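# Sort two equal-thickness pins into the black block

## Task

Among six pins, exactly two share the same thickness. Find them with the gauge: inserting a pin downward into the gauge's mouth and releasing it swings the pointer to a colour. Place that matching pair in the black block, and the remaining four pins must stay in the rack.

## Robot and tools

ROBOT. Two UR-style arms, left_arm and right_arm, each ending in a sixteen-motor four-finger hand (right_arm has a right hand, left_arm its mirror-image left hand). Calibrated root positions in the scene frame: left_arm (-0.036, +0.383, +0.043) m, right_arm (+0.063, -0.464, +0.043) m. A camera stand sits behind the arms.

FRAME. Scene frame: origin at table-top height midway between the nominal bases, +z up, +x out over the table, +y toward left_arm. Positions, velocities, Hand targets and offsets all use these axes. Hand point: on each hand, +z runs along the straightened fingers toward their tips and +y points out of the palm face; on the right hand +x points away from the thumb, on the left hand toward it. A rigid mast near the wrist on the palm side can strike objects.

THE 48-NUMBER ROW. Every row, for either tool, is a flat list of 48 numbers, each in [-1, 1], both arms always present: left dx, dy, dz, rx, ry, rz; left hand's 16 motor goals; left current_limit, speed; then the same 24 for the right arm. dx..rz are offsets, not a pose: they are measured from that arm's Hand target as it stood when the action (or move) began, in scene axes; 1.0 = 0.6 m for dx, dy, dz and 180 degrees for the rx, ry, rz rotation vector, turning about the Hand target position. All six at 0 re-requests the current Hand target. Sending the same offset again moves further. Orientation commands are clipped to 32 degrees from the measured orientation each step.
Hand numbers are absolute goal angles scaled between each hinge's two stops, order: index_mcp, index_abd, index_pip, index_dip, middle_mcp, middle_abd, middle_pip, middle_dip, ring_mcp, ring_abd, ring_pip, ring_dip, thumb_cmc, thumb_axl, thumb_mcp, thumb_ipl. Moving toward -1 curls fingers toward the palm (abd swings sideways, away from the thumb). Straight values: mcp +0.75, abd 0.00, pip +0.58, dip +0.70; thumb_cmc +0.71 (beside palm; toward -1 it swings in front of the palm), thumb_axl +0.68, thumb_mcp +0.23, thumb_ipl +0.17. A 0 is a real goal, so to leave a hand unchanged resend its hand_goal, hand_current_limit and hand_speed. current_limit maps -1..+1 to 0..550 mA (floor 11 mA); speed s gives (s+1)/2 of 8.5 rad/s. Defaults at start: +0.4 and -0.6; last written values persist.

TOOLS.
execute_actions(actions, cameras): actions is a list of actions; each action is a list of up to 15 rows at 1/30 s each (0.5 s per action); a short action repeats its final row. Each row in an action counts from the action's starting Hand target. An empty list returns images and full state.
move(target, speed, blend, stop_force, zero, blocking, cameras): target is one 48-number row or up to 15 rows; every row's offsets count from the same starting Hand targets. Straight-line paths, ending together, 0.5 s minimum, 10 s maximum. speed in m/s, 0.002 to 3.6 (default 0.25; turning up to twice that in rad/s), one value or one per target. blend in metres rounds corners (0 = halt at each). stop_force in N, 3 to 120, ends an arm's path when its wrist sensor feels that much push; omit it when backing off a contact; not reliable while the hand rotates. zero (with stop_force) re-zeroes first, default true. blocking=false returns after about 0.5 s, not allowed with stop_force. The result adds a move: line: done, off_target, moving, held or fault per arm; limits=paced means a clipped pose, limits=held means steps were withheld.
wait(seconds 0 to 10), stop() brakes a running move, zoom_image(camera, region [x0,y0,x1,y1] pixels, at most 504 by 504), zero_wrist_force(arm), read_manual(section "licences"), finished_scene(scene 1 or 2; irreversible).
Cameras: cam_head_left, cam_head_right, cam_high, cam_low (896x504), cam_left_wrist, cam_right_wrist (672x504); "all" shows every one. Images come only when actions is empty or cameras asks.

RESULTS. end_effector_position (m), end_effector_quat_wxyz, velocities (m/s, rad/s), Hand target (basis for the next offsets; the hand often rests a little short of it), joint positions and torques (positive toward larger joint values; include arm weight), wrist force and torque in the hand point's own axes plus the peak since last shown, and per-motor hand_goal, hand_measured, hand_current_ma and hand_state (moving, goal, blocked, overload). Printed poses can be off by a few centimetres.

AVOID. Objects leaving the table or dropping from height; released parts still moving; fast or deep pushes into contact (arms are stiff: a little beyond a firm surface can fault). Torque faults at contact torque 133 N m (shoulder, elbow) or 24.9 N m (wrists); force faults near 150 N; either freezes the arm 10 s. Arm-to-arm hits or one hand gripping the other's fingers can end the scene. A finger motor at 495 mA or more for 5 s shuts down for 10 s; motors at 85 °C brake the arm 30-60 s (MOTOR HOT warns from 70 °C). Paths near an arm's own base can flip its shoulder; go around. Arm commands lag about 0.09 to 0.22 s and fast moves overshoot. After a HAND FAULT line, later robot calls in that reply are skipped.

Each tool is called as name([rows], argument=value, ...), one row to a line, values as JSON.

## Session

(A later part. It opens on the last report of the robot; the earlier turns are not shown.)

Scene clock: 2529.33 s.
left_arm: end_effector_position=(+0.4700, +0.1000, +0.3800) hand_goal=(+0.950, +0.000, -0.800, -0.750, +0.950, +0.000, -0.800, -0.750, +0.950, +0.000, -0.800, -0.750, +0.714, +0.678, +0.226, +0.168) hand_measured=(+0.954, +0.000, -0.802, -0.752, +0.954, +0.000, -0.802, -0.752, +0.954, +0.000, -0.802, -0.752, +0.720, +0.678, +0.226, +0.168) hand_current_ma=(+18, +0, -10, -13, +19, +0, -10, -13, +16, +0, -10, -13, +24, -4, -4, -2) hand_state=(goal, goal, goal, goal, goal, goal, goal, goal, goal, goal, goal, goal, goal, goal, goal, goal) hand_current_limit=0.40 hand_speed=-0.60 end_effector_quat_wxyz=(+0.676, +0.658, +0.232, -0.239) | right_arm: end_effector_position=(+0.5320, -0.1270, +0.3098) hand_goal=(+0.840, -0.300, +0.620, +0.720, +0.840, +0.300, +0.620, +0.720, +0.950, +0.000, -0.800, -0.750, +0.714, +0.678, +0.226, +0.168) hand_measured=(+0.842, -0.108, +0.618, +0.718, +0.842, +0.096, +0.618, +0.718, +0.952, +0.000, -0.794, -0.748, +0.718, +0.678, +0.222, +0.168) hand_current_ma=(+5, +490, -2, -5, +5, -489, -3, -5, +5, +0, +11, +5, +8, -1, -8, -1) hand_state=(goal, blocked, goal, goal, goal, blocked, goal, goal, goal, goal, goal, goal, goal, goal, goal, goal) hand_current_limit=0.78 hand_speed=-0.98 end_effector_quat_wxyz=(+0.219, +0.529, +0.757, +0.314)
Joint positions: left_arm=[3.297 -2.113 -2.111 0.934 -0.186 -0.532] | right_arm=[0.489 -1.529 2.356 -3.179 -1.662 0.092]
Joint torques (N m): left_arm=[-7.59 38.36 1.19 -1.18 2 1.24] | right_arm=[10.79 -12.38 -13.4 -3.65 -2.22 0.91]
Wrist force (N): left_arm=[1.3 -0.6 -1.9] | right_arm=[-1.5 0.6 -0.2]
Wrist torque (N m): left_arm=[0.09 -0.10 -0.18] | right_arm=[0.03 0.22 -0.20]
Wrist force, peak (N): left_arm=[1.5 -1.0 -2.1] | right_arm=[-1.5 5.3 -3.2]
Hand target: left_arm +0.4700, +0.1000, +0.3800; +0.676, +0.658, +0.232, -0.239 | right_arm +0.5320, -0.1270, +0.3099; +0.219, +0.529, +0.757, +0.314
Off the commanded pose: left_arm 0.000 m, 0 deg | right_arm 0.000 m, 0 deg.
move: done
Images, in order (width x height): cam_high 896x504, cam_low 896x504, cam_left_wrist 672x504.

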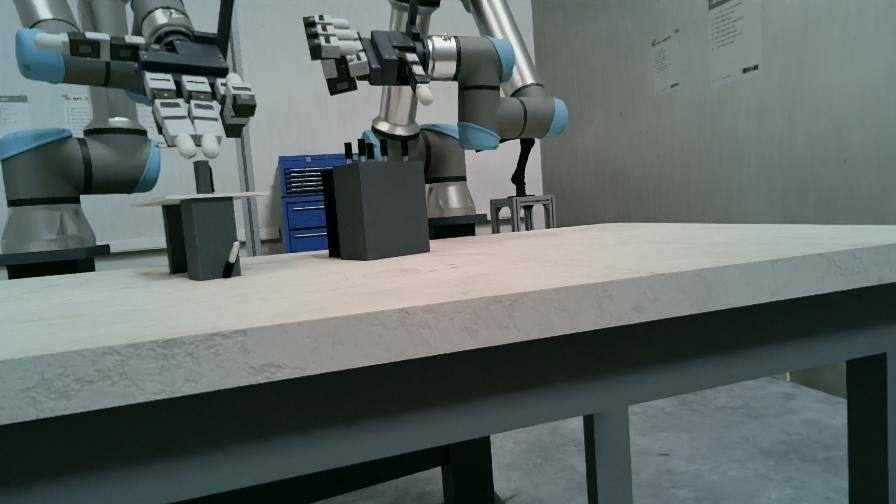

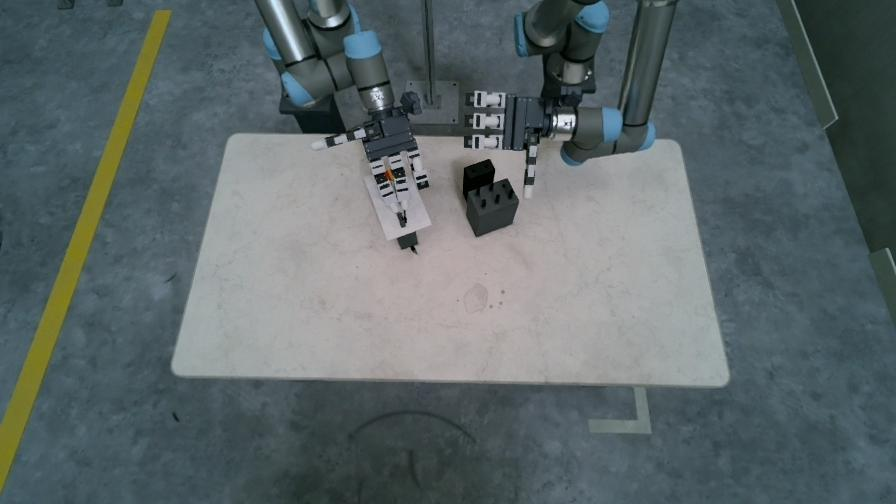

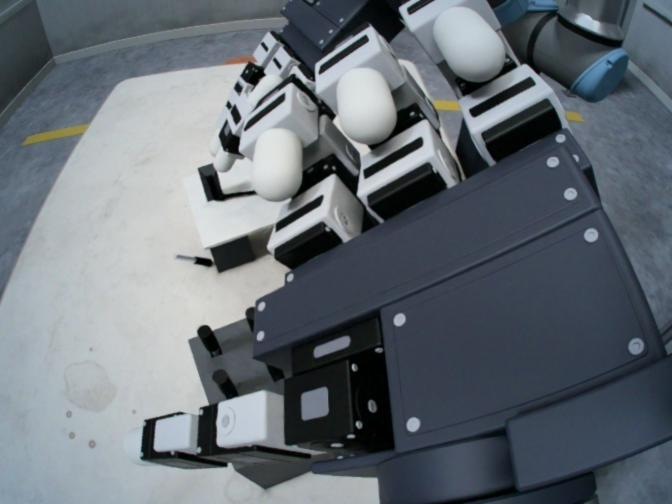

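move(target=[0,0,0,0,0,0,0.95,0,-0.8,-0.75,0.95,0,-0.8,-0.75,0.95,0,-0.8,-0.75,0.714,0.678,0.226,0.168,0.4,-0.6,-0.05,0,0.15,0,0,0,0.754,0.0,0.576,0.696,0.754,0.0,0.576,0.696,0.95,0,-0.8,-0.75,0.714,0.678,0.226,0.168,0.4,-0.8], speed=0.1, cameras=["all"])

zoom_image(camera="cam_left_wrist", region=[150, 220, 250, 290])

zoom_image(camera="cam_high", region=[150, 140, 290, 290])

zoom_image(camera="cam_low", region=[370, 200, 440, 270])

Scene clock: 2538.93 s.
left_arm: end_effector_position=(+0.4700, +0.1000, +0.3800) hand_goal=(+0.950, +0.000, -0.800, -0.750, +0.950, +0.000, -0.800, -0.750, +0.950, +0.000, -0.800, -0.750, +0.714, +0.678, +0.226, +0.168) hand_measured=(+0.954, +0.000, -0.802, -0.752, +0.954, +0.000, -0.802, -0.752, +0.954, +0.000, -0.802, -0.752, +0.720, +0.678, +0.226, +0.168) hand_current_ma=(+18, +0, -10, -13, +19, +0, -10, -13, +16, +0, -10, -13, +24, -4, -4, -2) hand_state=(goal, goal, goal, goal, goal, goal, goal, goal, goal, goal, goal, goal, goal, goal, goal, goal) hand_current_limit=0.40 hand_speed=-0.60 end_effector_quat_wxyz=(+0.676, +0.658, +0.232, -0.239) | right_arm: end_effector_position=(+0.5020, -0.1270, +0.3998) hand_goal=(+0.754, +0.000, +0.576, +0.696, +0.754, +0.000, +0.576, +0.696, +0.950, +0.000, -0.800, -0.750, +0.714, +0.678, +0.226, +0.168) hand_measured=(+0.768, -0.002, +0.580, +0.698, +0.768, +0.002, +0.580, +0.698, +0.952, +0.000, -0.794, -0.748, +0.718, +0.678, +0.222, +0.168) hand_current_ma=(+40, -5, +11, +6, +39, +5, +11, +5, +5, +0, +11, +5, +8, -1, -8, -1) hand_state=(goal, goal, goal, goal, goal, goal, goal, goal, goal, goal, goal, goal, goal, goal, goal, goal) hand_current_limit=0.40 hand_speed=-0.80 end_effector_quat_wxyz=(+0.219, +0.529, +0.757, +0.314)
Joint positions: left_arm=[3.297 -2.113 -2.111 0.934 -0.186 -0.532] | right_arm=[0.531 -1.761 2.269 -2.858 -1.691 0.122]
Joint torques (N m): left_arm=[-7.61 38.23 0.81 -0.95 1.97 1.3] | right_arm=[11.39 -19.81 -26.01 -1.7 -2.7 1.07]
Wrist force (N): left_arm=[1.1 -0.6 -1.7] | right_arm=[-1.6 0.5 -0.1]
Wrist torque (N m): left_arm=[0.09 -0.07 -0.19] | right_arm=[-0.02 0.22 -0.21]
Wrist force, peak (N): left_arm=[1.5 -0.9 -2.1] | right_arm=[-2.0 0.4 -0.1]
Hand target: left_arm +0.4700, +0.1000, +0.3800; +0.676, +0.658, +0.232, -0.239 | right_arm +0.5020, -0.1270, +0.3999; +0.219, +0.529, +0.757, +0.314
Off the commanded pose: left_arm 0.000 m, 0 deg | right_arm 0.000 m, 0 deg.
move: done

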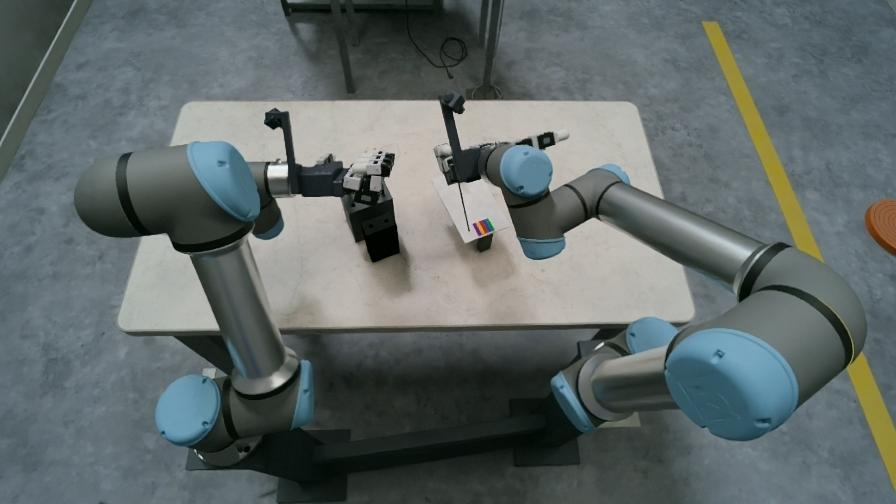

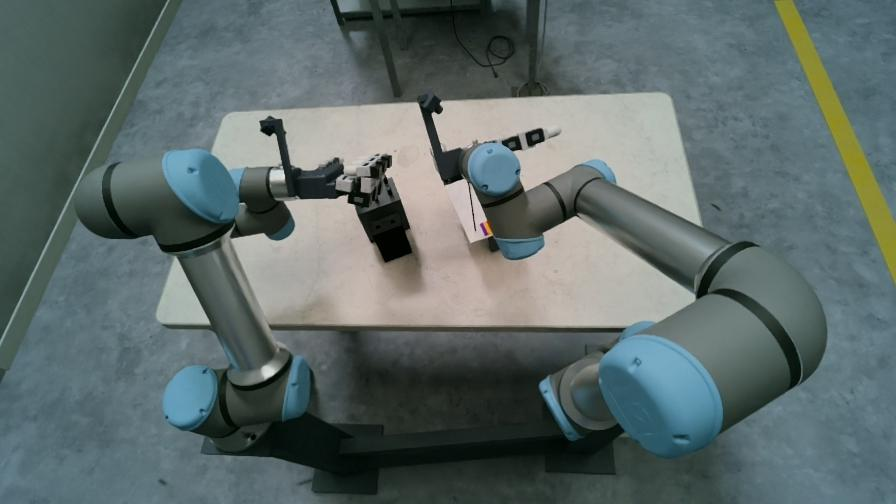

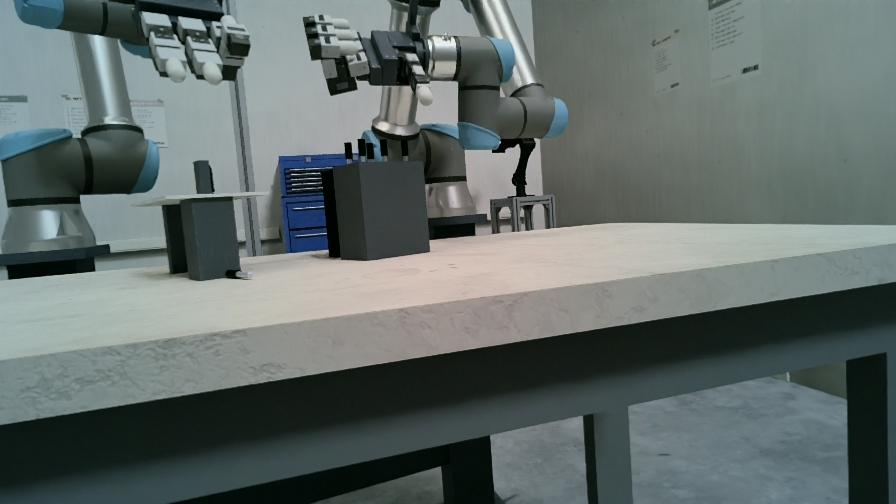

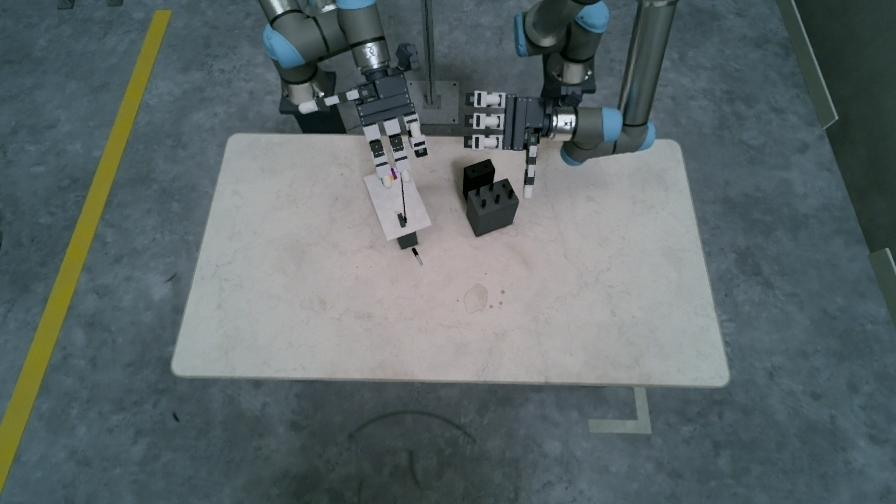

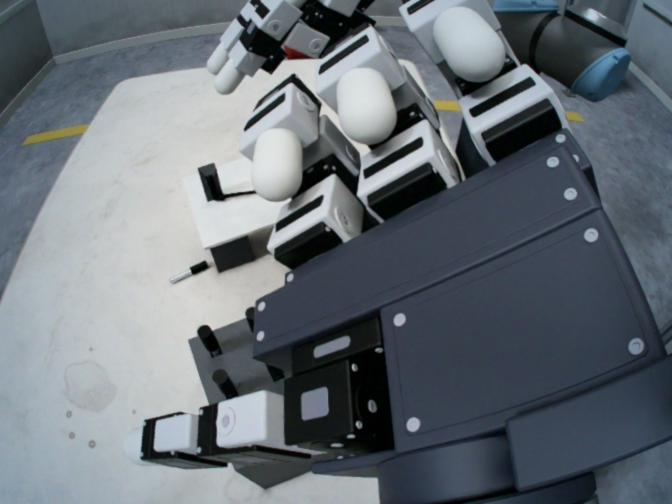

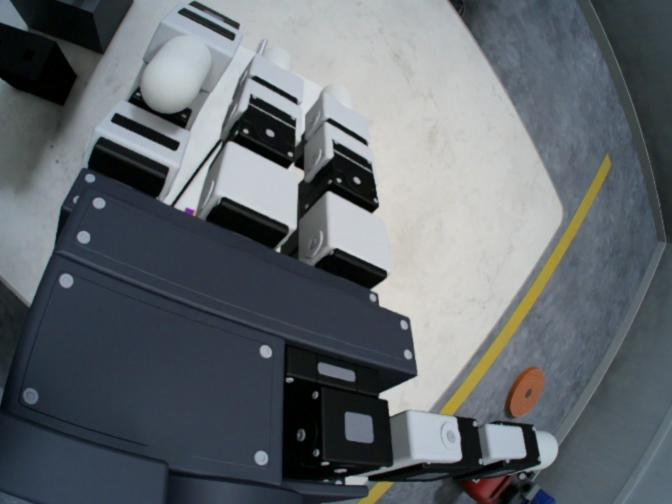

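Scaled by 5.040 from the camera's 672x504 image, which has a finer 960x720 frame.

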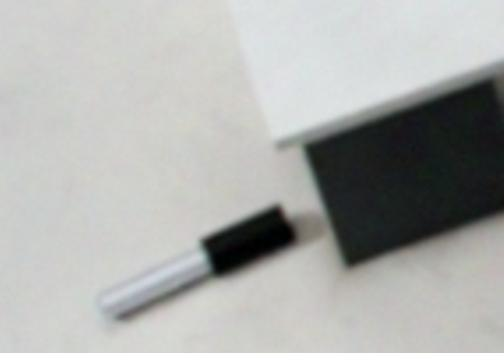

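Scaled by 3.360.

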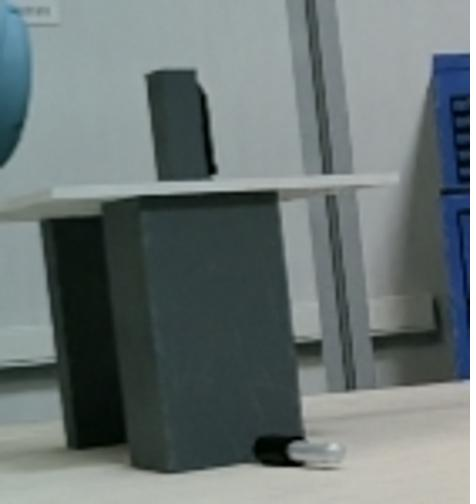

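Scaled by 7.200.

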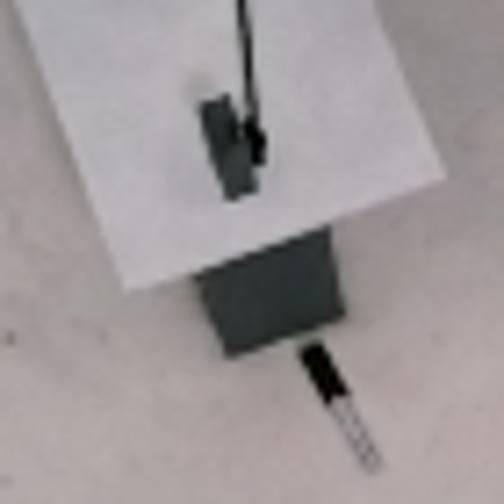

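move([
  [0,0,0,0,0,0,0.95,0,-0.8,-0.75,0.95,0,-0.8,-0.75,0.95,0,-0.8,-0.75,0.714,0.678,0.226,0.168,0.4,-0.6,0,-0.15,0.035,-0.0855,0.235,0,0.754,0.0,0.576,0.696,0.754,0.0,0.576,0.696,0.95,0,-0.8,-0.75,0.714,0.678,0.226,0.168,0.4,-0.8],
  [0,0,0,0,0,0,0.95,0,-0.8,-0.75,0.95,0,-0.8,-0.75,0.95,0,-0.8,-0.75,0.714,0.678,0.226,0.168,0.4,-0.6,0,-0.15,0.035,0.338,0.149,-0.889,0.754,0.0,0.576,0.696,0.754,0.0,0.576,0.696,0.95,0,-0.8,-0.75,0.714,0.678,0.226,0.168,0.4,-0.8],
], speed=0.3, cameras=["cam_low","cam_high"])

Scene clock: 2629.30 s.
left_arm: end_effector_position=(+0.4700, +0.1000, +0.3800) hand_goal=(+0.950, +0.000, -0.800, -0.750, +0.950, +0.000, -0.800, -0.750, +0.950, +0.000, -0.800, -0.750, +0.714, +0.678, +0.226, +0.168) hand_measured=(+0.954, +0.000, -0.802, -0.752, +0.954, +0.000, -0.802, -0.752, +0.954, +0.000, -0.802, -0.752, +0.720, +0.678, +0.226, +0.168) hand_current_ma=(+18, +0, -10, -13, +19, +0, -10, -13, +16, +0, -10, -13, +24, -4, -4, -2) hand_state=(goal, goal, goal, goal, goal, goal, goal, goal, goal, goal, goal, goal, goal, goal, goal, goal) hand_current_limit=0.40 hand_speed=-0.60 end_effector_quat_wxyz=(+0.676, +0.658, +0.232, -0.239) | right_arm: end_effector_position=(+0.5020, -0.2170, +0.4209) hand_goal=(+0.754, +0.000, +0.576, +0.696, +0.754, +0.000, +0.576, +0.696, +0.950, +0.000, -0.800, -0.750, +0.714, +0.678, +0.226, +0.168) hand_measured=(+0.756, -0.002, +0.578, +0.698, +0.756, +0.002, +0.578, +0.698, +0.952, +0.000, -0.794, -0.748, +0.716, +0.678, +0.222, +0.168) hand_current_ma=(+2, -5, +4, +5, +2, +5, +4, +5, +3, +0, +11, +5, +4, -1, -8, -1) hand_state=(goal, goal, goal, goal, goal, goal, goal, goal, goal, goal, goal, goal, goal, goal, goal, goal) hand_current_limit=0.40 hand_speed=-0.80 end_effector_quat_wxyz=(+0.000, +0.854, -0.520, +0.000)
Joint positions: left_arm=[3.297 -2.113 -2.111 0.934 -0.186 -0.532] | right_arm=[0.249 -1.376 1.304 -1.5 -1.57 2.903]
Joint torques (N m): left_arm=[-7.46 38.42 1.04 -0.89 2.07 1.07] | right_arm=[-9.71 -37.86 -15.44 -3.83 -2.55 1.11]
Wrist force (N): left_arm=[1.0 -0.8 -2.0] | right_arm=[-0.1 -0.1 -1.2]
Wrist torque (N m): left_arm=[0.08 -0.07 -0.19] | right_arm=[0.01 0.04 -0.09]
Wrist force, peak (N): left_arm=[1.7 -0.9 -1.9] | right_arm=[-1.8 0.6 -0.2]
Hand target: left_arm +0.4700, +0.1000, +0.3800; +0.676, +0.658, +0.232, -0.239 | right_arm +0.5020, -0.2170, +0.4209; +0.000, +0.854, -0.520, +0.000
Off the commanded pose: left_arm 0.000 m, 0 deg | right_arm 0.000 m, 0 deg.
move: done
Images, in order (width x height): cam_high 896x504, cam_low 896x504.

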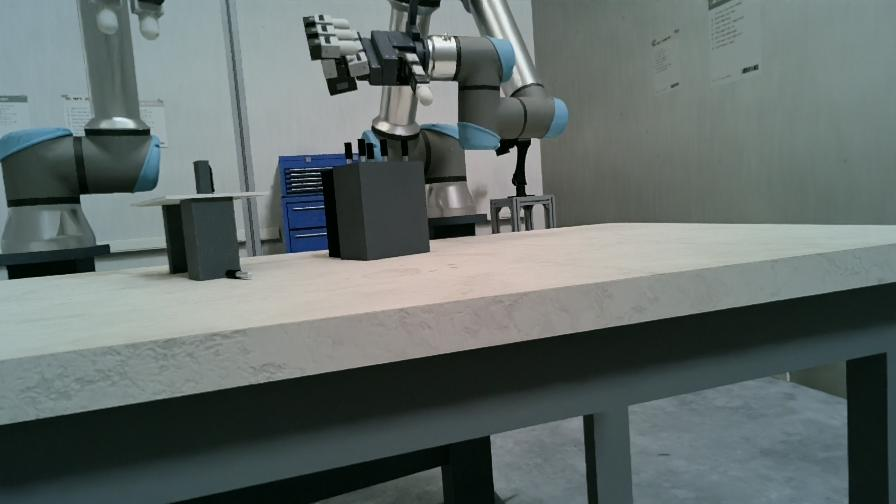

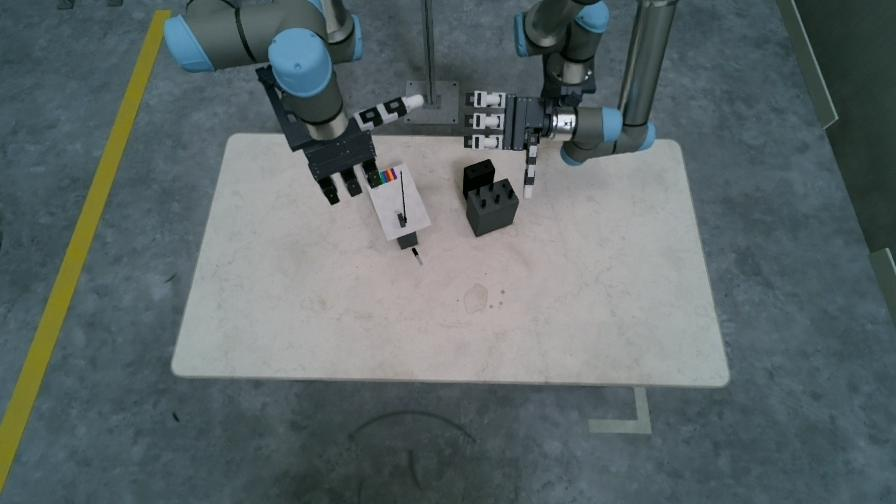

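move([
  [0,0,0,0,0,0,0.95,0,-0.8,-0.75,0.95,0,-0.8,-0.75,0.95,0,-0.8,-0.75,0.714,0.678,0.226,0.168,0.4,-0.6,0.0493,0.164,0,0,0,0,0.754,0.0,0.576,0.696,0.754,0.0,0.576,0.696,0.95,0,-0.8,-0.75,0.714,0.678,0.226,0.168,0.4,-0.8],
  [0,0,0,0,0,0,0.95,0,-0.8,-0.75,0.95,0,-0.8,-0.75,0.95,0,-0.8,-0.75,0.714,0.678,0.226,0.168,0.4,-0.6,0.0493,0.164,-0.2482,0,0,0,0.754,0.0,0.576,0.696,0.754,0.0,0.576,0.696,0.95,0,-0.8,-0.75,0.714,0.678,0.226,0.168,0.4,-0.8],
], speed=0.15, blend=[0.03,0], cameras=["cam_low","cam_high","cam_left_wrist"])

zoom_image(camera="cam_left_wrist", region=[130, 140, 270, 300])

zoom_image(camera="cam_high", region=[150, 100, 290, 300])

zoom_image(camera="cam_low", region=[370, 190, 450, 280])

Scene clock: 2640.27 s.
left_arm: end_effector_position=(+0.4700, +0.1000, +0.3800) hand_goal=(+0.950, +0.000, -0.800, -0.750, +0.950, +0.000, -0.800, -0.750, +0.950, +0.000, -0.800, -0.750, +0.714, +0.678, +0.226, +0.168) hand_measured=(+0.954, +0.000, -0.802, -0.752, +0.954, +0.000, -0.802, -0.752, +0.954, +0.000, -0.802, -0.752, +0.720, +0.678, +0.226, +0.168) hand_current_ma=(+18, +0, -10, -13, +19, +0, -10, -13, +16, +0, -10, -13, +24, -4, -4, -2) hand_state=(goal, goal, goal, goal, goal, goal, goal, goal, goal, goal, goal, goal, goal, goal, goal, goal) hand_current_limit=0.40 hand_speed=-0.60 end_effector_quat_wxyz=(+0.676, +0.658, +0.232, -0.239) | right_arm: end_effector_position=(+0.5315, -0.1186, +0.2721) hand_goal=(+0.754, +0.000, +0.576, +0.696, +0.754, +0.000, +0.576, +0.696, +0.950, +0.000, -0.800, -0.750, +0.714, +0.678, +0.226, +0.168) hand_measured=(+0.754, -0.002, +0.578, +0.698, +0.754, +0.002, +0.578, +0.698, +0.952, +0.000, -0.794, -0.748, +0.716, +0.678, +0.222, +0.168) hand_current_ma=(+1, -5, +4, +5, +1, +5, +4, +5, +2, +0, +11, +5, +4, -1, -8, -1) hand_state=(goal, goal, goal, goal, goal, goal, goal, goal, goal, goal, goal, goal, goal, goal, goal, goal) hand_current_limit=0.40 hand_speed=-0.80 end_effector_quat_wxyz=(+0.000, +0.854, -0.520, +0.000)
Joint positions: left_arm=[3.297 -2.113 -2.111 0.934 -0.186 -0.532] | right_arm=[0.387 -1.161 1.402 -1.812 -1.57 3.042]
Joint torques (N m): left_arm=[-7.26 39.02 1.32 -0.87 1.96 0.99] | right_arm=[-5.88 -29.76 -15.44 -4.2 2.57 1.15]
Wrist force (N): left_arm=[1.1 -0.7 -2.2] | right_arm=[-0.4 0.0 -0.7]
Wrist torque (N m): left_arm=[0.11 -0.08 -0.19] | right_arm=[0.06 0.11 -0.11]
Wrist force, peak (N): left_arm=[1.4 -0.7 -2.2] | right_arm=[-0.2 -0.2 -1.6]
Hand target: left_arm +0.4700, +0.1000, +0.3800; +0.676, +0.658, +0.232, -0.239 | right_arm +0.5316, -0.1186, +0.2719; +0.000, +0.854, -0.520, +0.000
Off the commanded pose: left_arm 0.000 m, 0 deg | right_arm 0.000 m, 0 deg.
move: done
Images, in order (width x height): cam_high 896x504, cam_low 896x504, cam_left_wrist 672x504.

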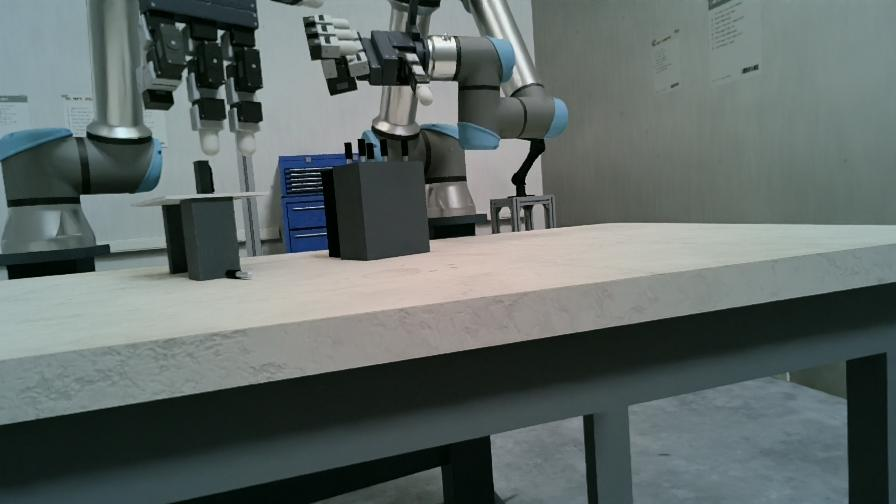

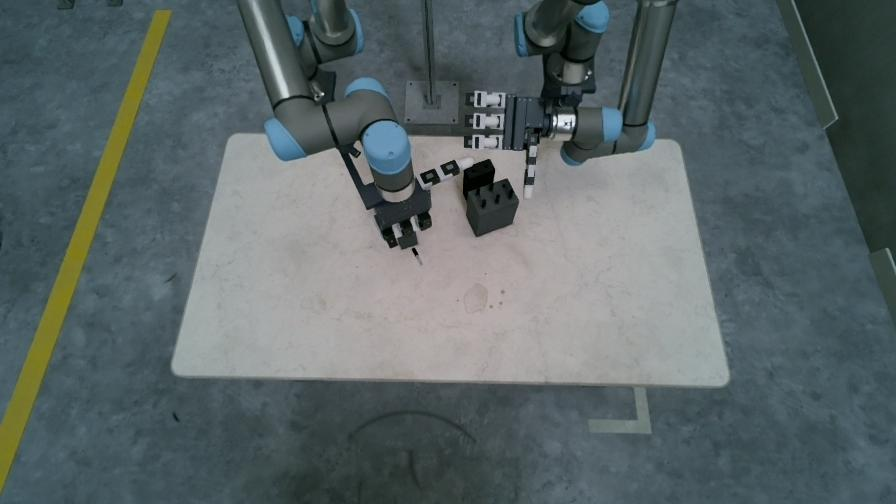

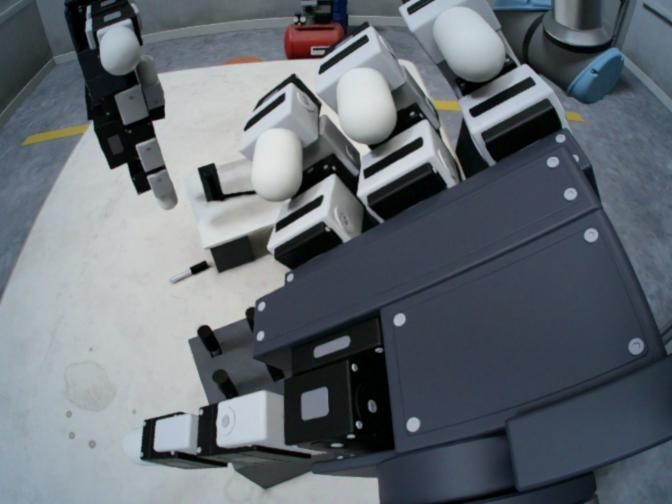

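Scaled by 3.150 from the camera's 672x504 image, which has a finer 960x720 frame.

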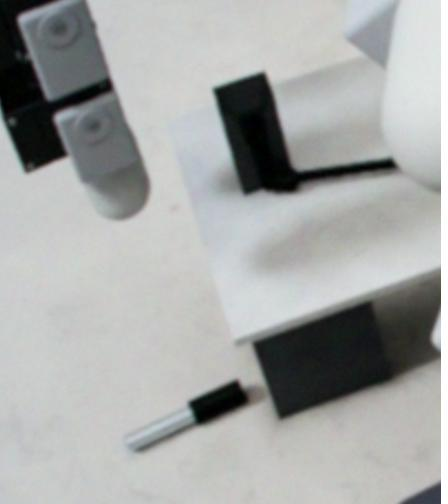

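Scaled by 2.520.

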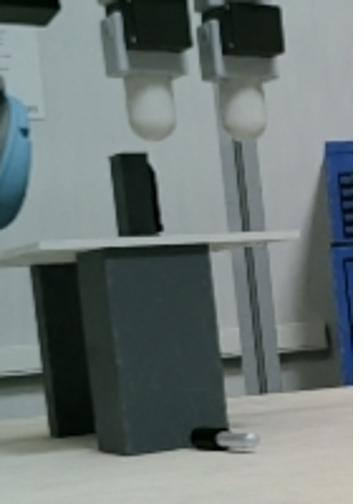

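Scaled by 5.600.

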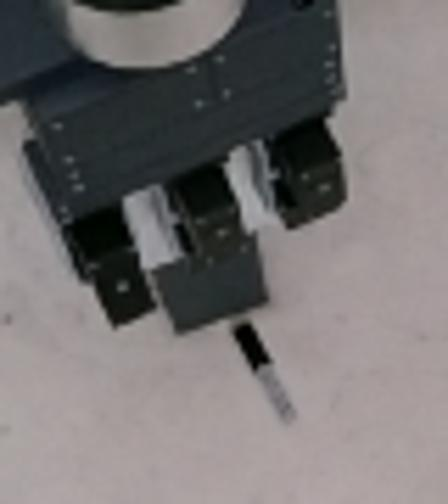

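move([
  [0,0,0,0,0,0,0.95,0,-0.8,-0.75,0.95,0,-0.8,-0.75,0.95,0,-0.8,-0.75,0.714,0.678,0.226,0.168,0.4,-0.6,0.005,0.0083,0,0,0,0,0.754,0.0,0.576,0.696,0.754,0.0,0.576,0.696,0.95,0,-0.8,-0.75,0.714,0.678,0.226,0.168,0.4,-0.8],
  [0,0,0,0,0,0,0.95,0,-0.8,-0.75,0.95,0,-0.8,-0.75,0.95,0,-0.8,-0.75,0.714,0.678,0.226,0.168,0.4,-0.6,0.005,0.0083,-0.16,0,0,0,0.754,0.0,0.576,0.696,0.754,0.0,0.576,0.696,0.95,0,-0.8,-0.75,0.714,0.678,0.226,0.168,0.4,-0.8],
], speed=0.05, stop_force=4, cameras=["cam_low","cam_high","cam_left_wrist"])

zoom_image(camera="cam_left_wrist", region=[130, 180, 250, 300])

zoom_image(camera="cam_high", region=[170, 160, 270, 300])

Scene clock: 2653.77 s.
left_arm: end_effector_position=(+0.4700, +0.1000, +0.3800) hand_goal=(+0.950, +0.000, -0.800, -0.750, +0.950, +0.000, -0.800, -0.750, +0.950, +0.000, -0.800, -0.750, +0.714, +0.678, +0.226, +0.168) hand_measured=(+0.954, +0.000, -0.802, -0.752, +0.954, +0.000, -0.802, -0.752, +0.954, +0.000, -0.802, -0.752, +0.720, +0.678, +0.226, +0.168) hand_current_ma=(+18, +0, -10, -13, +19, +0, -10, -13, +16, +0, -10, -13, +24, -4, -4, -2) hand_state=(goal, goal, goal, goal, goal, goal, goal, goal, goal, goal, goal, goal, goal, goal, goal, goal) hand_current_limit=0.40 hand_speed=-0.60 end_effector_quat_wxyz=(+0.676, +0.658, +0.232, -0.239) | right_arm: end_effector_position=(+0.5346, -0.1136, +0.1759) hand_goal=(+0.754, +0.000, +0.576, +0.696, +0.754, +0.000, +0.576, +0.696, +0.950, +0.000, -0.800, -0.750, +0.714, +0.678, +0.226, +0.168) hand_measured=(+0.754, -0.002, +0.578, +0.698, +0.754, +0.002, +0.578, +0.698, +0.952, +0.000, -0.794, -0.748, +0.716, +0.678, +0.222, +0.168) hand_current_ma=(+1, -5, +4, +5, +1, +5, +4, +5, +2, +0, +11, +5, +4, -1, -8, -1) hand_state=(goal, goal, goal, goal, goal, goal, goal, goal, goal, goal, goal, goal, goal, goal, goal, goal) hand_current_limit=0.40 hand_speed=-0.80 end_effector_quat_wxyz=(+0.000, +0.854, -0.520, +0.000)
Joint positions: left_arm=[3.297 -2.113 -2.111 0.934 -0.186 -0.532] | right_arm=[0.393 -1.071 1.528 -2.028 -1.57 3.047]
Joint torques (N m): left_arm=[-7.29 38.76 1.05 -0.62 2.02 1] | right_arm=[11.21 -32.68 -12.51 -4.04 0.26 1.15]
Wrist force (N): left_arm=[1.3 -0.8 -1.9] | right_arm=[-0.8 0.2 -0.8]
Wrist torque (N m): left_arm=[0.08 -0.11 -0.18] | right_arm=[0.06 0.16 -0.17]
Wrist force, peak (N): left_arm=[1.6 -1.0 -2.0] | right_arm=[-0.9 0.0 -1.3]
Hand target: left_arm +0.4700, +0.1000, +0.3800; +0.676, +0.658, +0.232, -0.239 | right_arm +0.5346, -0.1136, +0.1759; +0.000, +0.854, -0.520, +0.000
Off the commanded pose: left_arm 0.000 m, 0 deg | right_arm 0.000 m, 0 deg.
move: done
Images, in order (width x height): cam_high 896x504, cam_low 896x504, cam_left_wrist 672x504.

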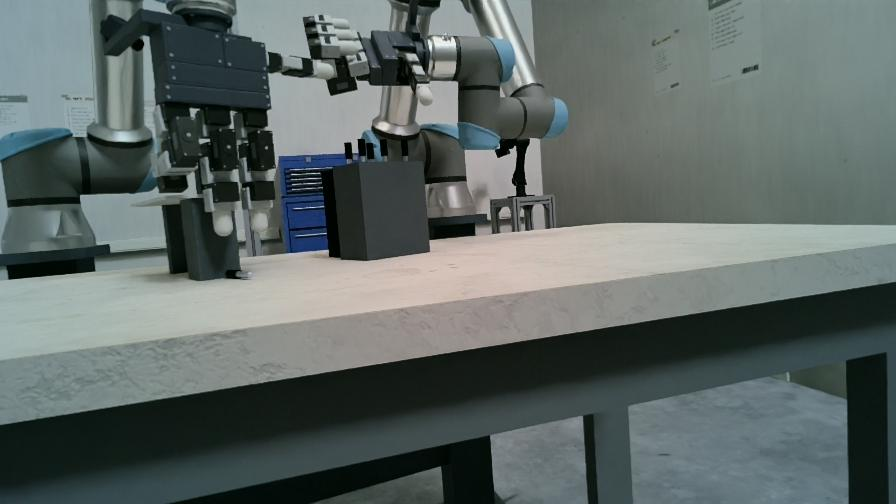

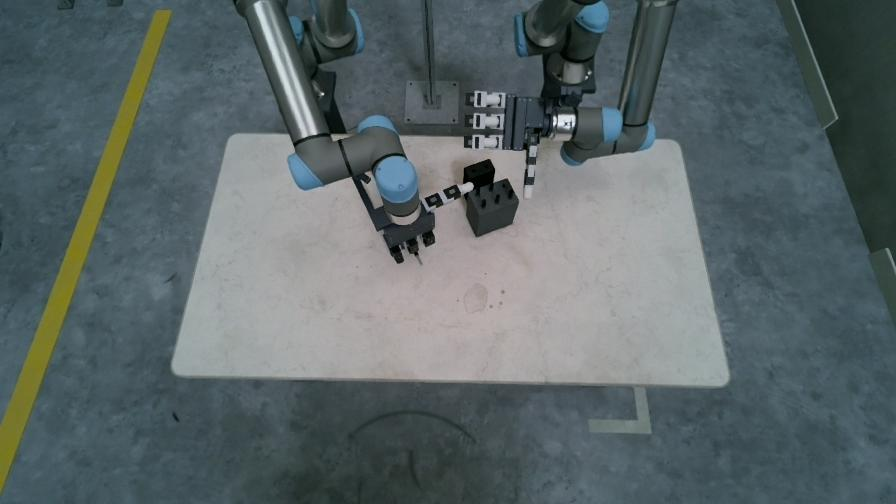

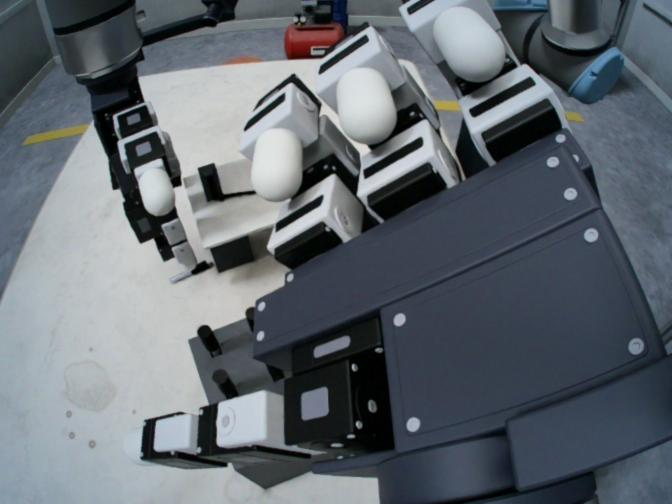

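Scaled by 4.200 from the camera's 672x504 image, which has a finer 960x720 frame.

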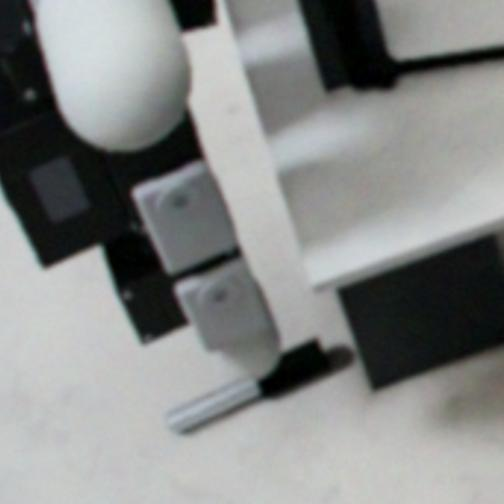

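Scaled by 3.600.

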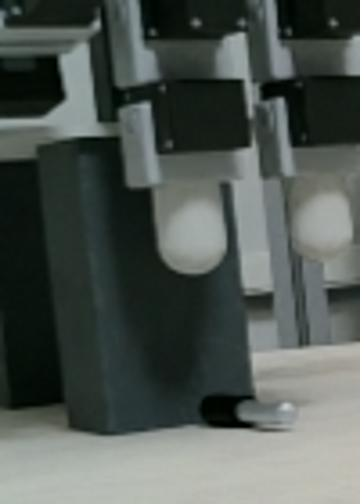

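move([
  [0,0,0,0,0,0,0.95,0,-0.8,-0.75,0.95,0,-0.8,-0.75,0.95,0,-0.8,-0.75,0.714,0.678,0.226,0.168,0.4,-0.6,0.0117,0,0,0,0,0,0.754,0.0,0.576,0.696,0.754,0.0,0.576,0.696,0.95,0,-0.8,-0.75,0.714,0.678,0.226,0.168,0.4,-0.8],
  [0,0,0,0,0,0,0.95,0,-0.8,-0.75,0.95,0,-0.8,-0.75,0.95,0,-0.8,-0.75,0.714,0.678,0.226,0.168,0.4,-0.6,0.0117,0,-0.07,0,0,0,0.754,0.0,0.576,0.696,0.754,0.0,0.576,0.696,0.95,0,-0.8,-0.75,0.714,0.678,0.226,0.168,0.4,-0.8],
], speed=0.03, stop_force=3, cameras=["cam_low","cam_high","cam_left_wrist"])

zoom_image(camera="cam_left_wrist", region=[130, 180, 250, 300])

zoom_image(camera="cam_high", region=[170, 160, 270, 300])

Scene clock: 2683.10 s.
left_arm: end_effector_position=(+0.4700, +0.1000, +0.3800) hand_goal=(+0.950, +0.000, -0.800, -0.750, +0.950, +0.000, -0.800, -0.750, +0.950, +0.000, -0.800, -0.750, +0.714, +0.678, +0.226, +0.168) hand_measured=(+0.954, +0.000, -0.802, -0.752, +0.954, +0.000, -0.802, -0.752, +0.954, +0.000, -0.802, -0.752, +0.720, +0.678, +0.226, +0.168) hand_current_ma=(+18, +0, -10, -13, +19, +0, -10, -13, +16, +0, -10, -13, +24, -4, -4, -2) hand_state=(goal, goal, goal, goal, goal, goal, goal, goal, goal, goal, goal, goal, goal, goal, goal, goal) hand_current_limit=0.40 hand_speed=-0.60 end_effector_quat_wxyz=(+0.676, +0.658, +0.232, -0.239) | right_arm: end_effector_position=(+0.5416, -0.1136, +0.1339) hand_goal=(+0.754, +0.000, +0.576, +0.696, +0.754, +0.000, +0.576, +0.696, +0.950, +0.000, -0.800, -0.750, +0.714, +0.678, +0.226, +0.168) hand_measured=(+0.754, -0.002, +0.578, +0.698, +0.754, +0.002, +0.578, +0.698, +0.952, +0.000, -0.794, -0.748, +0.716, +0.678, +0.222, +0.168) hand_current_ma=(+1, -5, +4, +5, +1, +5, +4, +5, +2, +0, +11, +5, +4, -1, -8, -1) hand_state=(goal, goal, goal, goal, goal, goal, goal, goal, goal, goal, goal, goal, goal, goal, goal, goal) hand_current_limit=0.40 hand_speed=-0.80 end_effector_quat_wxyz=(+0.000, +0.854, -0.520, +0.000)
Joint positions: left_arm=[3.297 -2.113 -2.111 0.934 -0.186 -0.532] | right_arm=[0.389 -1.011 1.553 -2.113 -1.57 3.043]
Joint torques (N m): left_arm=[-7.19 38.59 1.54 -0.75 1.83 0.89] | right_arm=[-7.96 -33.51 -12.44 -3.84 0.7 -0.56]
Wrist force (N): left_arm=[1.2 -0.7 -1.6] | right_arm=[-0.4 0.1 -0.6]
Wrist torque (N m): left_arm=[0.07 -0.08 -0.19] | right_arm=[0.05 0.08 0.01]
Wrist force, peak (N): left_arm=[1.6 -0.9 -1.9] | right_arm=[-0.7 0.2 -1.1]
Hand target: left_arm +0.4700, +0.1000, +0.3800; +0.676, +0.658, +0.232, -0.239 | right_arm +0.5416, -0.1136, +0.1339; +0.000, +0.854, -0.520, +0.000
Off the commanded pose: left_arm 0.000 m, 0 deg | right_arm 0.000 m, 0 deg.
move: done
Images, in order (width x height): cam_high 896x504, cam_low 896x504, cam_left_wrist 672x504.

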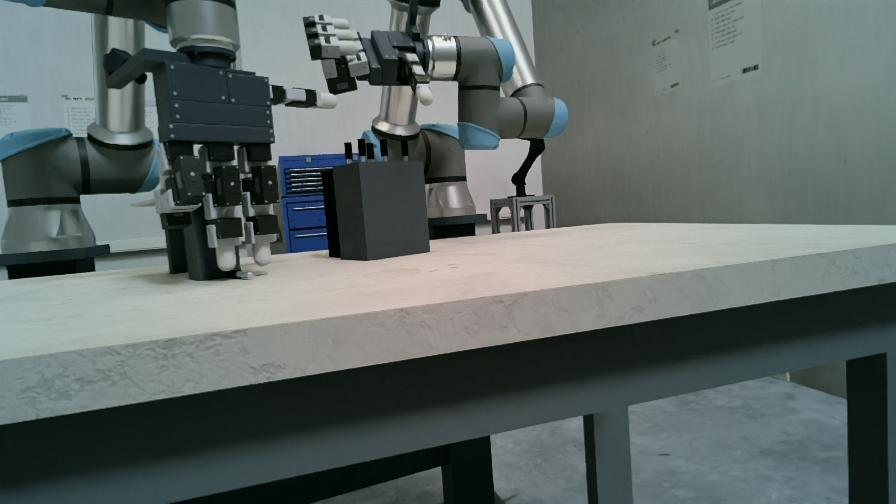

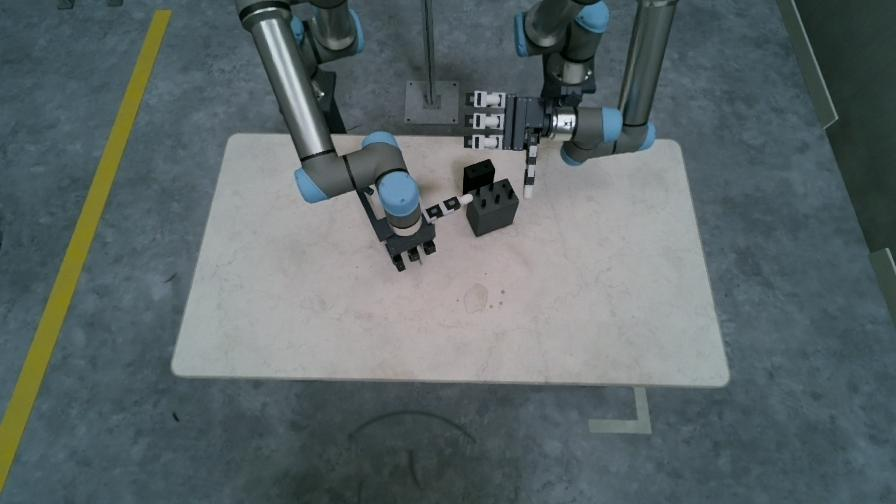

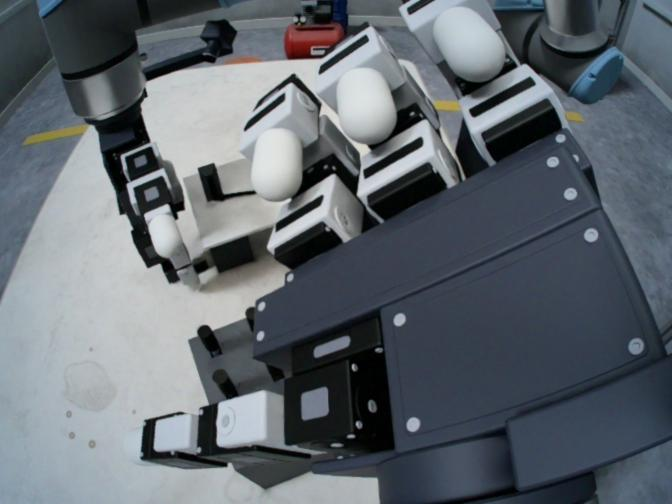

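Scaled by 4.200 from the camera's 672x504 image, which has a finer 960x720 frame.

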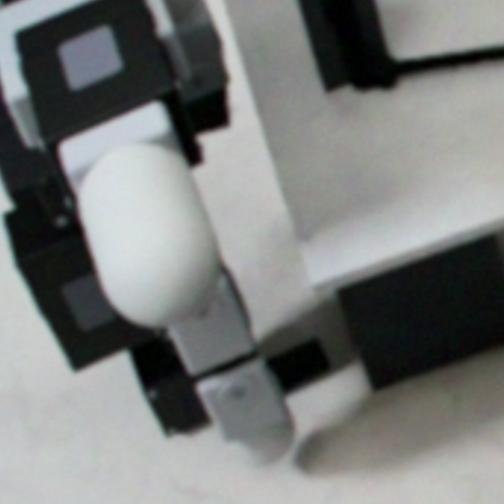

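Scaled by 3.600.

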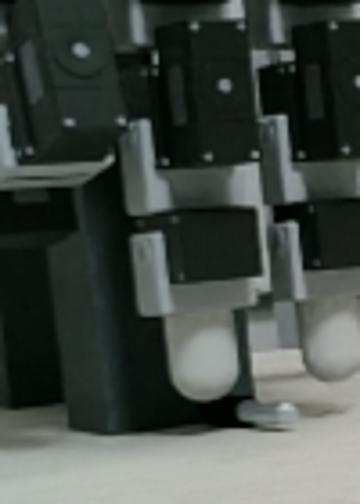

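move(target=[0,0,0,0,0,0,0.95,0,-0.8,-0.75,0.95,0,-0.8,-0.75,0.95,0,-0.8,-0.75,0.714,0.678,0.226,0.168,0.4,-0.6,0.004,0.0,-0.0175,0,0,0,0.754,0.0,0.576,0.696,0.754,0.0,0.576,0.696,0.95,0,-0.8,-0.75,0.714,0.678,0.226,0.168,0.4,-0.8], speed=0.01, stop_force=3, cameras=["cam_high","cam_left_wrist"])

zoom_image(camera="cam_high", region=[200, 200, 280, 300])

zoom_image(camera="cam_left_wrist", region=[150, 220, 230, 300])

Scene clock: 2691.17 s.
left_arm: end_effector_position=(+0.4700, +0.1000, +0.3800) hand_goal=(+0.950, +0.000, -0.800, -0.750, +0.950, +0.000, -0.800, -0.750, +0.950, +0.000, -0.800, -0.750, +0.714, +0.678, +0.226, +0.168) hand_measured=(+0.954, +0.000, -0.802, -0.752, +0.954, +0.000, -0.802, -0.752, +0.954, +0.000, -0.802, -0.752, +0.720, +0.678, +0.226, +0.168) hand_current_ma=(+18, +0, -10, -13, +19, +0, -10, -13, +16, +0, -10, -13, +24, -4, -4, -2) hand_state=(goal, goal, goal, goal, goal, goal, goal, goal, goal, goal, goal, goal, goal, goal, goal, goal) hand_current_limit=0.40 hand_speed=-0.60 end_effector_quat_wxyz=(+0.676, +0.658, +0.232, -0.239) | right_arm: end_effector_position=(+0.5440, -0.1136, +0.1234) hand_goal=(+0.754, +0.000, +0.576, +0.696, +0.754, +0.000, +0.576, +0.696, +0.950, +0.000, -0.800, -0.750, +0.714, +0.678, +0.226, +0.168) hand_measured=(+0.754, -0.002, +0.578, +0.698, +0.754, +0.002, +0.578, +0.698, +0.952, +0.000, -0.794, -0.748, +0.716, +0.678, +0.222, +0.168) hand_current_ma=(+1, -5, +4, +5, +1, +5, +4, +5, +2, +0, +11, +5, +4, -1, -8, -1) hand_state=(goal, goal, goal, goal, goal, goal, goal, goal, goal, goal, goal, goal, goal, goal, goal, goal) hand_current_limit=0.40 hand_speed=-0.80 end_effector_quat_wxyz=(+0.000, +0.854, -0.520, +0.000)
Joint positions: left_arm=[3.297 -2.113 -2.111 0.934 -0.186 -0.532] | right_arm=[0.387 -0.994 1.556 -2.133 -1.57 3.042]
Joint torques (N m): left_arm=[-6.9 39.71 0.16 -0.6 1.75 0.8] | right_arm=[-10.87 -34.44 -12.57 -3.74 -0.91 -1.38]
Wrist force (N): left_arm=[1.3 -0.6 -1.9] | right_arm=[-0.3 0.2 -0.5]
Wrist torque (N m): left_arm=[0.10 -0.10 -0.18] | right_arm=[0.07 0.08 0.03]
Wrist force, peak (N): left_arm=[1.4 -1.0 -2.2] | right_arm=[-0.6 -0.1 -0.9]
Hand target: left_arm +0.4700, +0.1000, +0.3800; +0.676, +0.658, +0.232, -0.239 | right_arm +0.5440, -0.1136, +0.1234; +0.000, +0.854, -0.520, +0.000
Off the commanded pose: left_arm 0.000 m, 0 deg | right_arm 0.000 m, 0 deg.
move: done
Images, in order (width x height): cam_high 896x504, cam_left_wrist 672x504.

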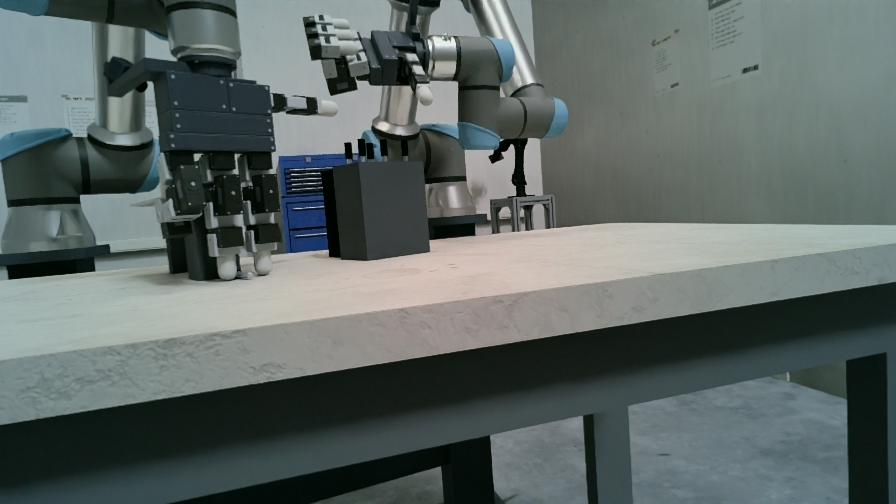

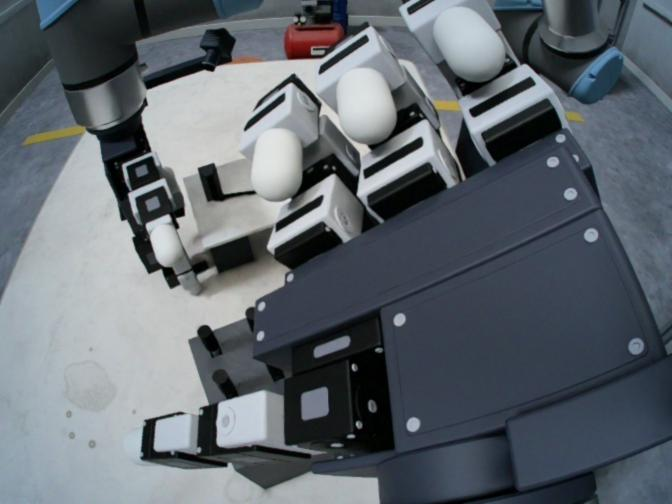

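Scaled by 5.040.

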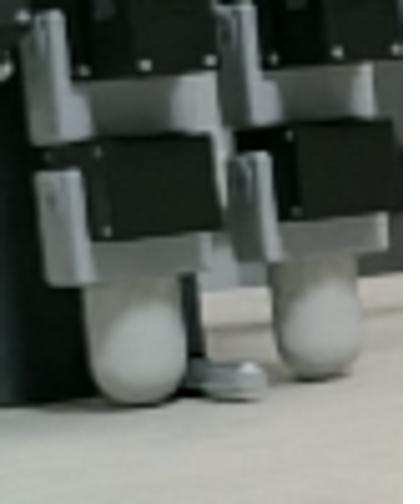

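Scaled by 6.300 from the camera's 672x504 image, which has a finer 960x720 frame.

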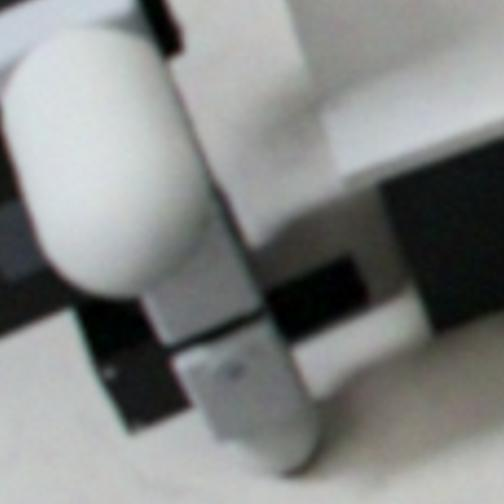

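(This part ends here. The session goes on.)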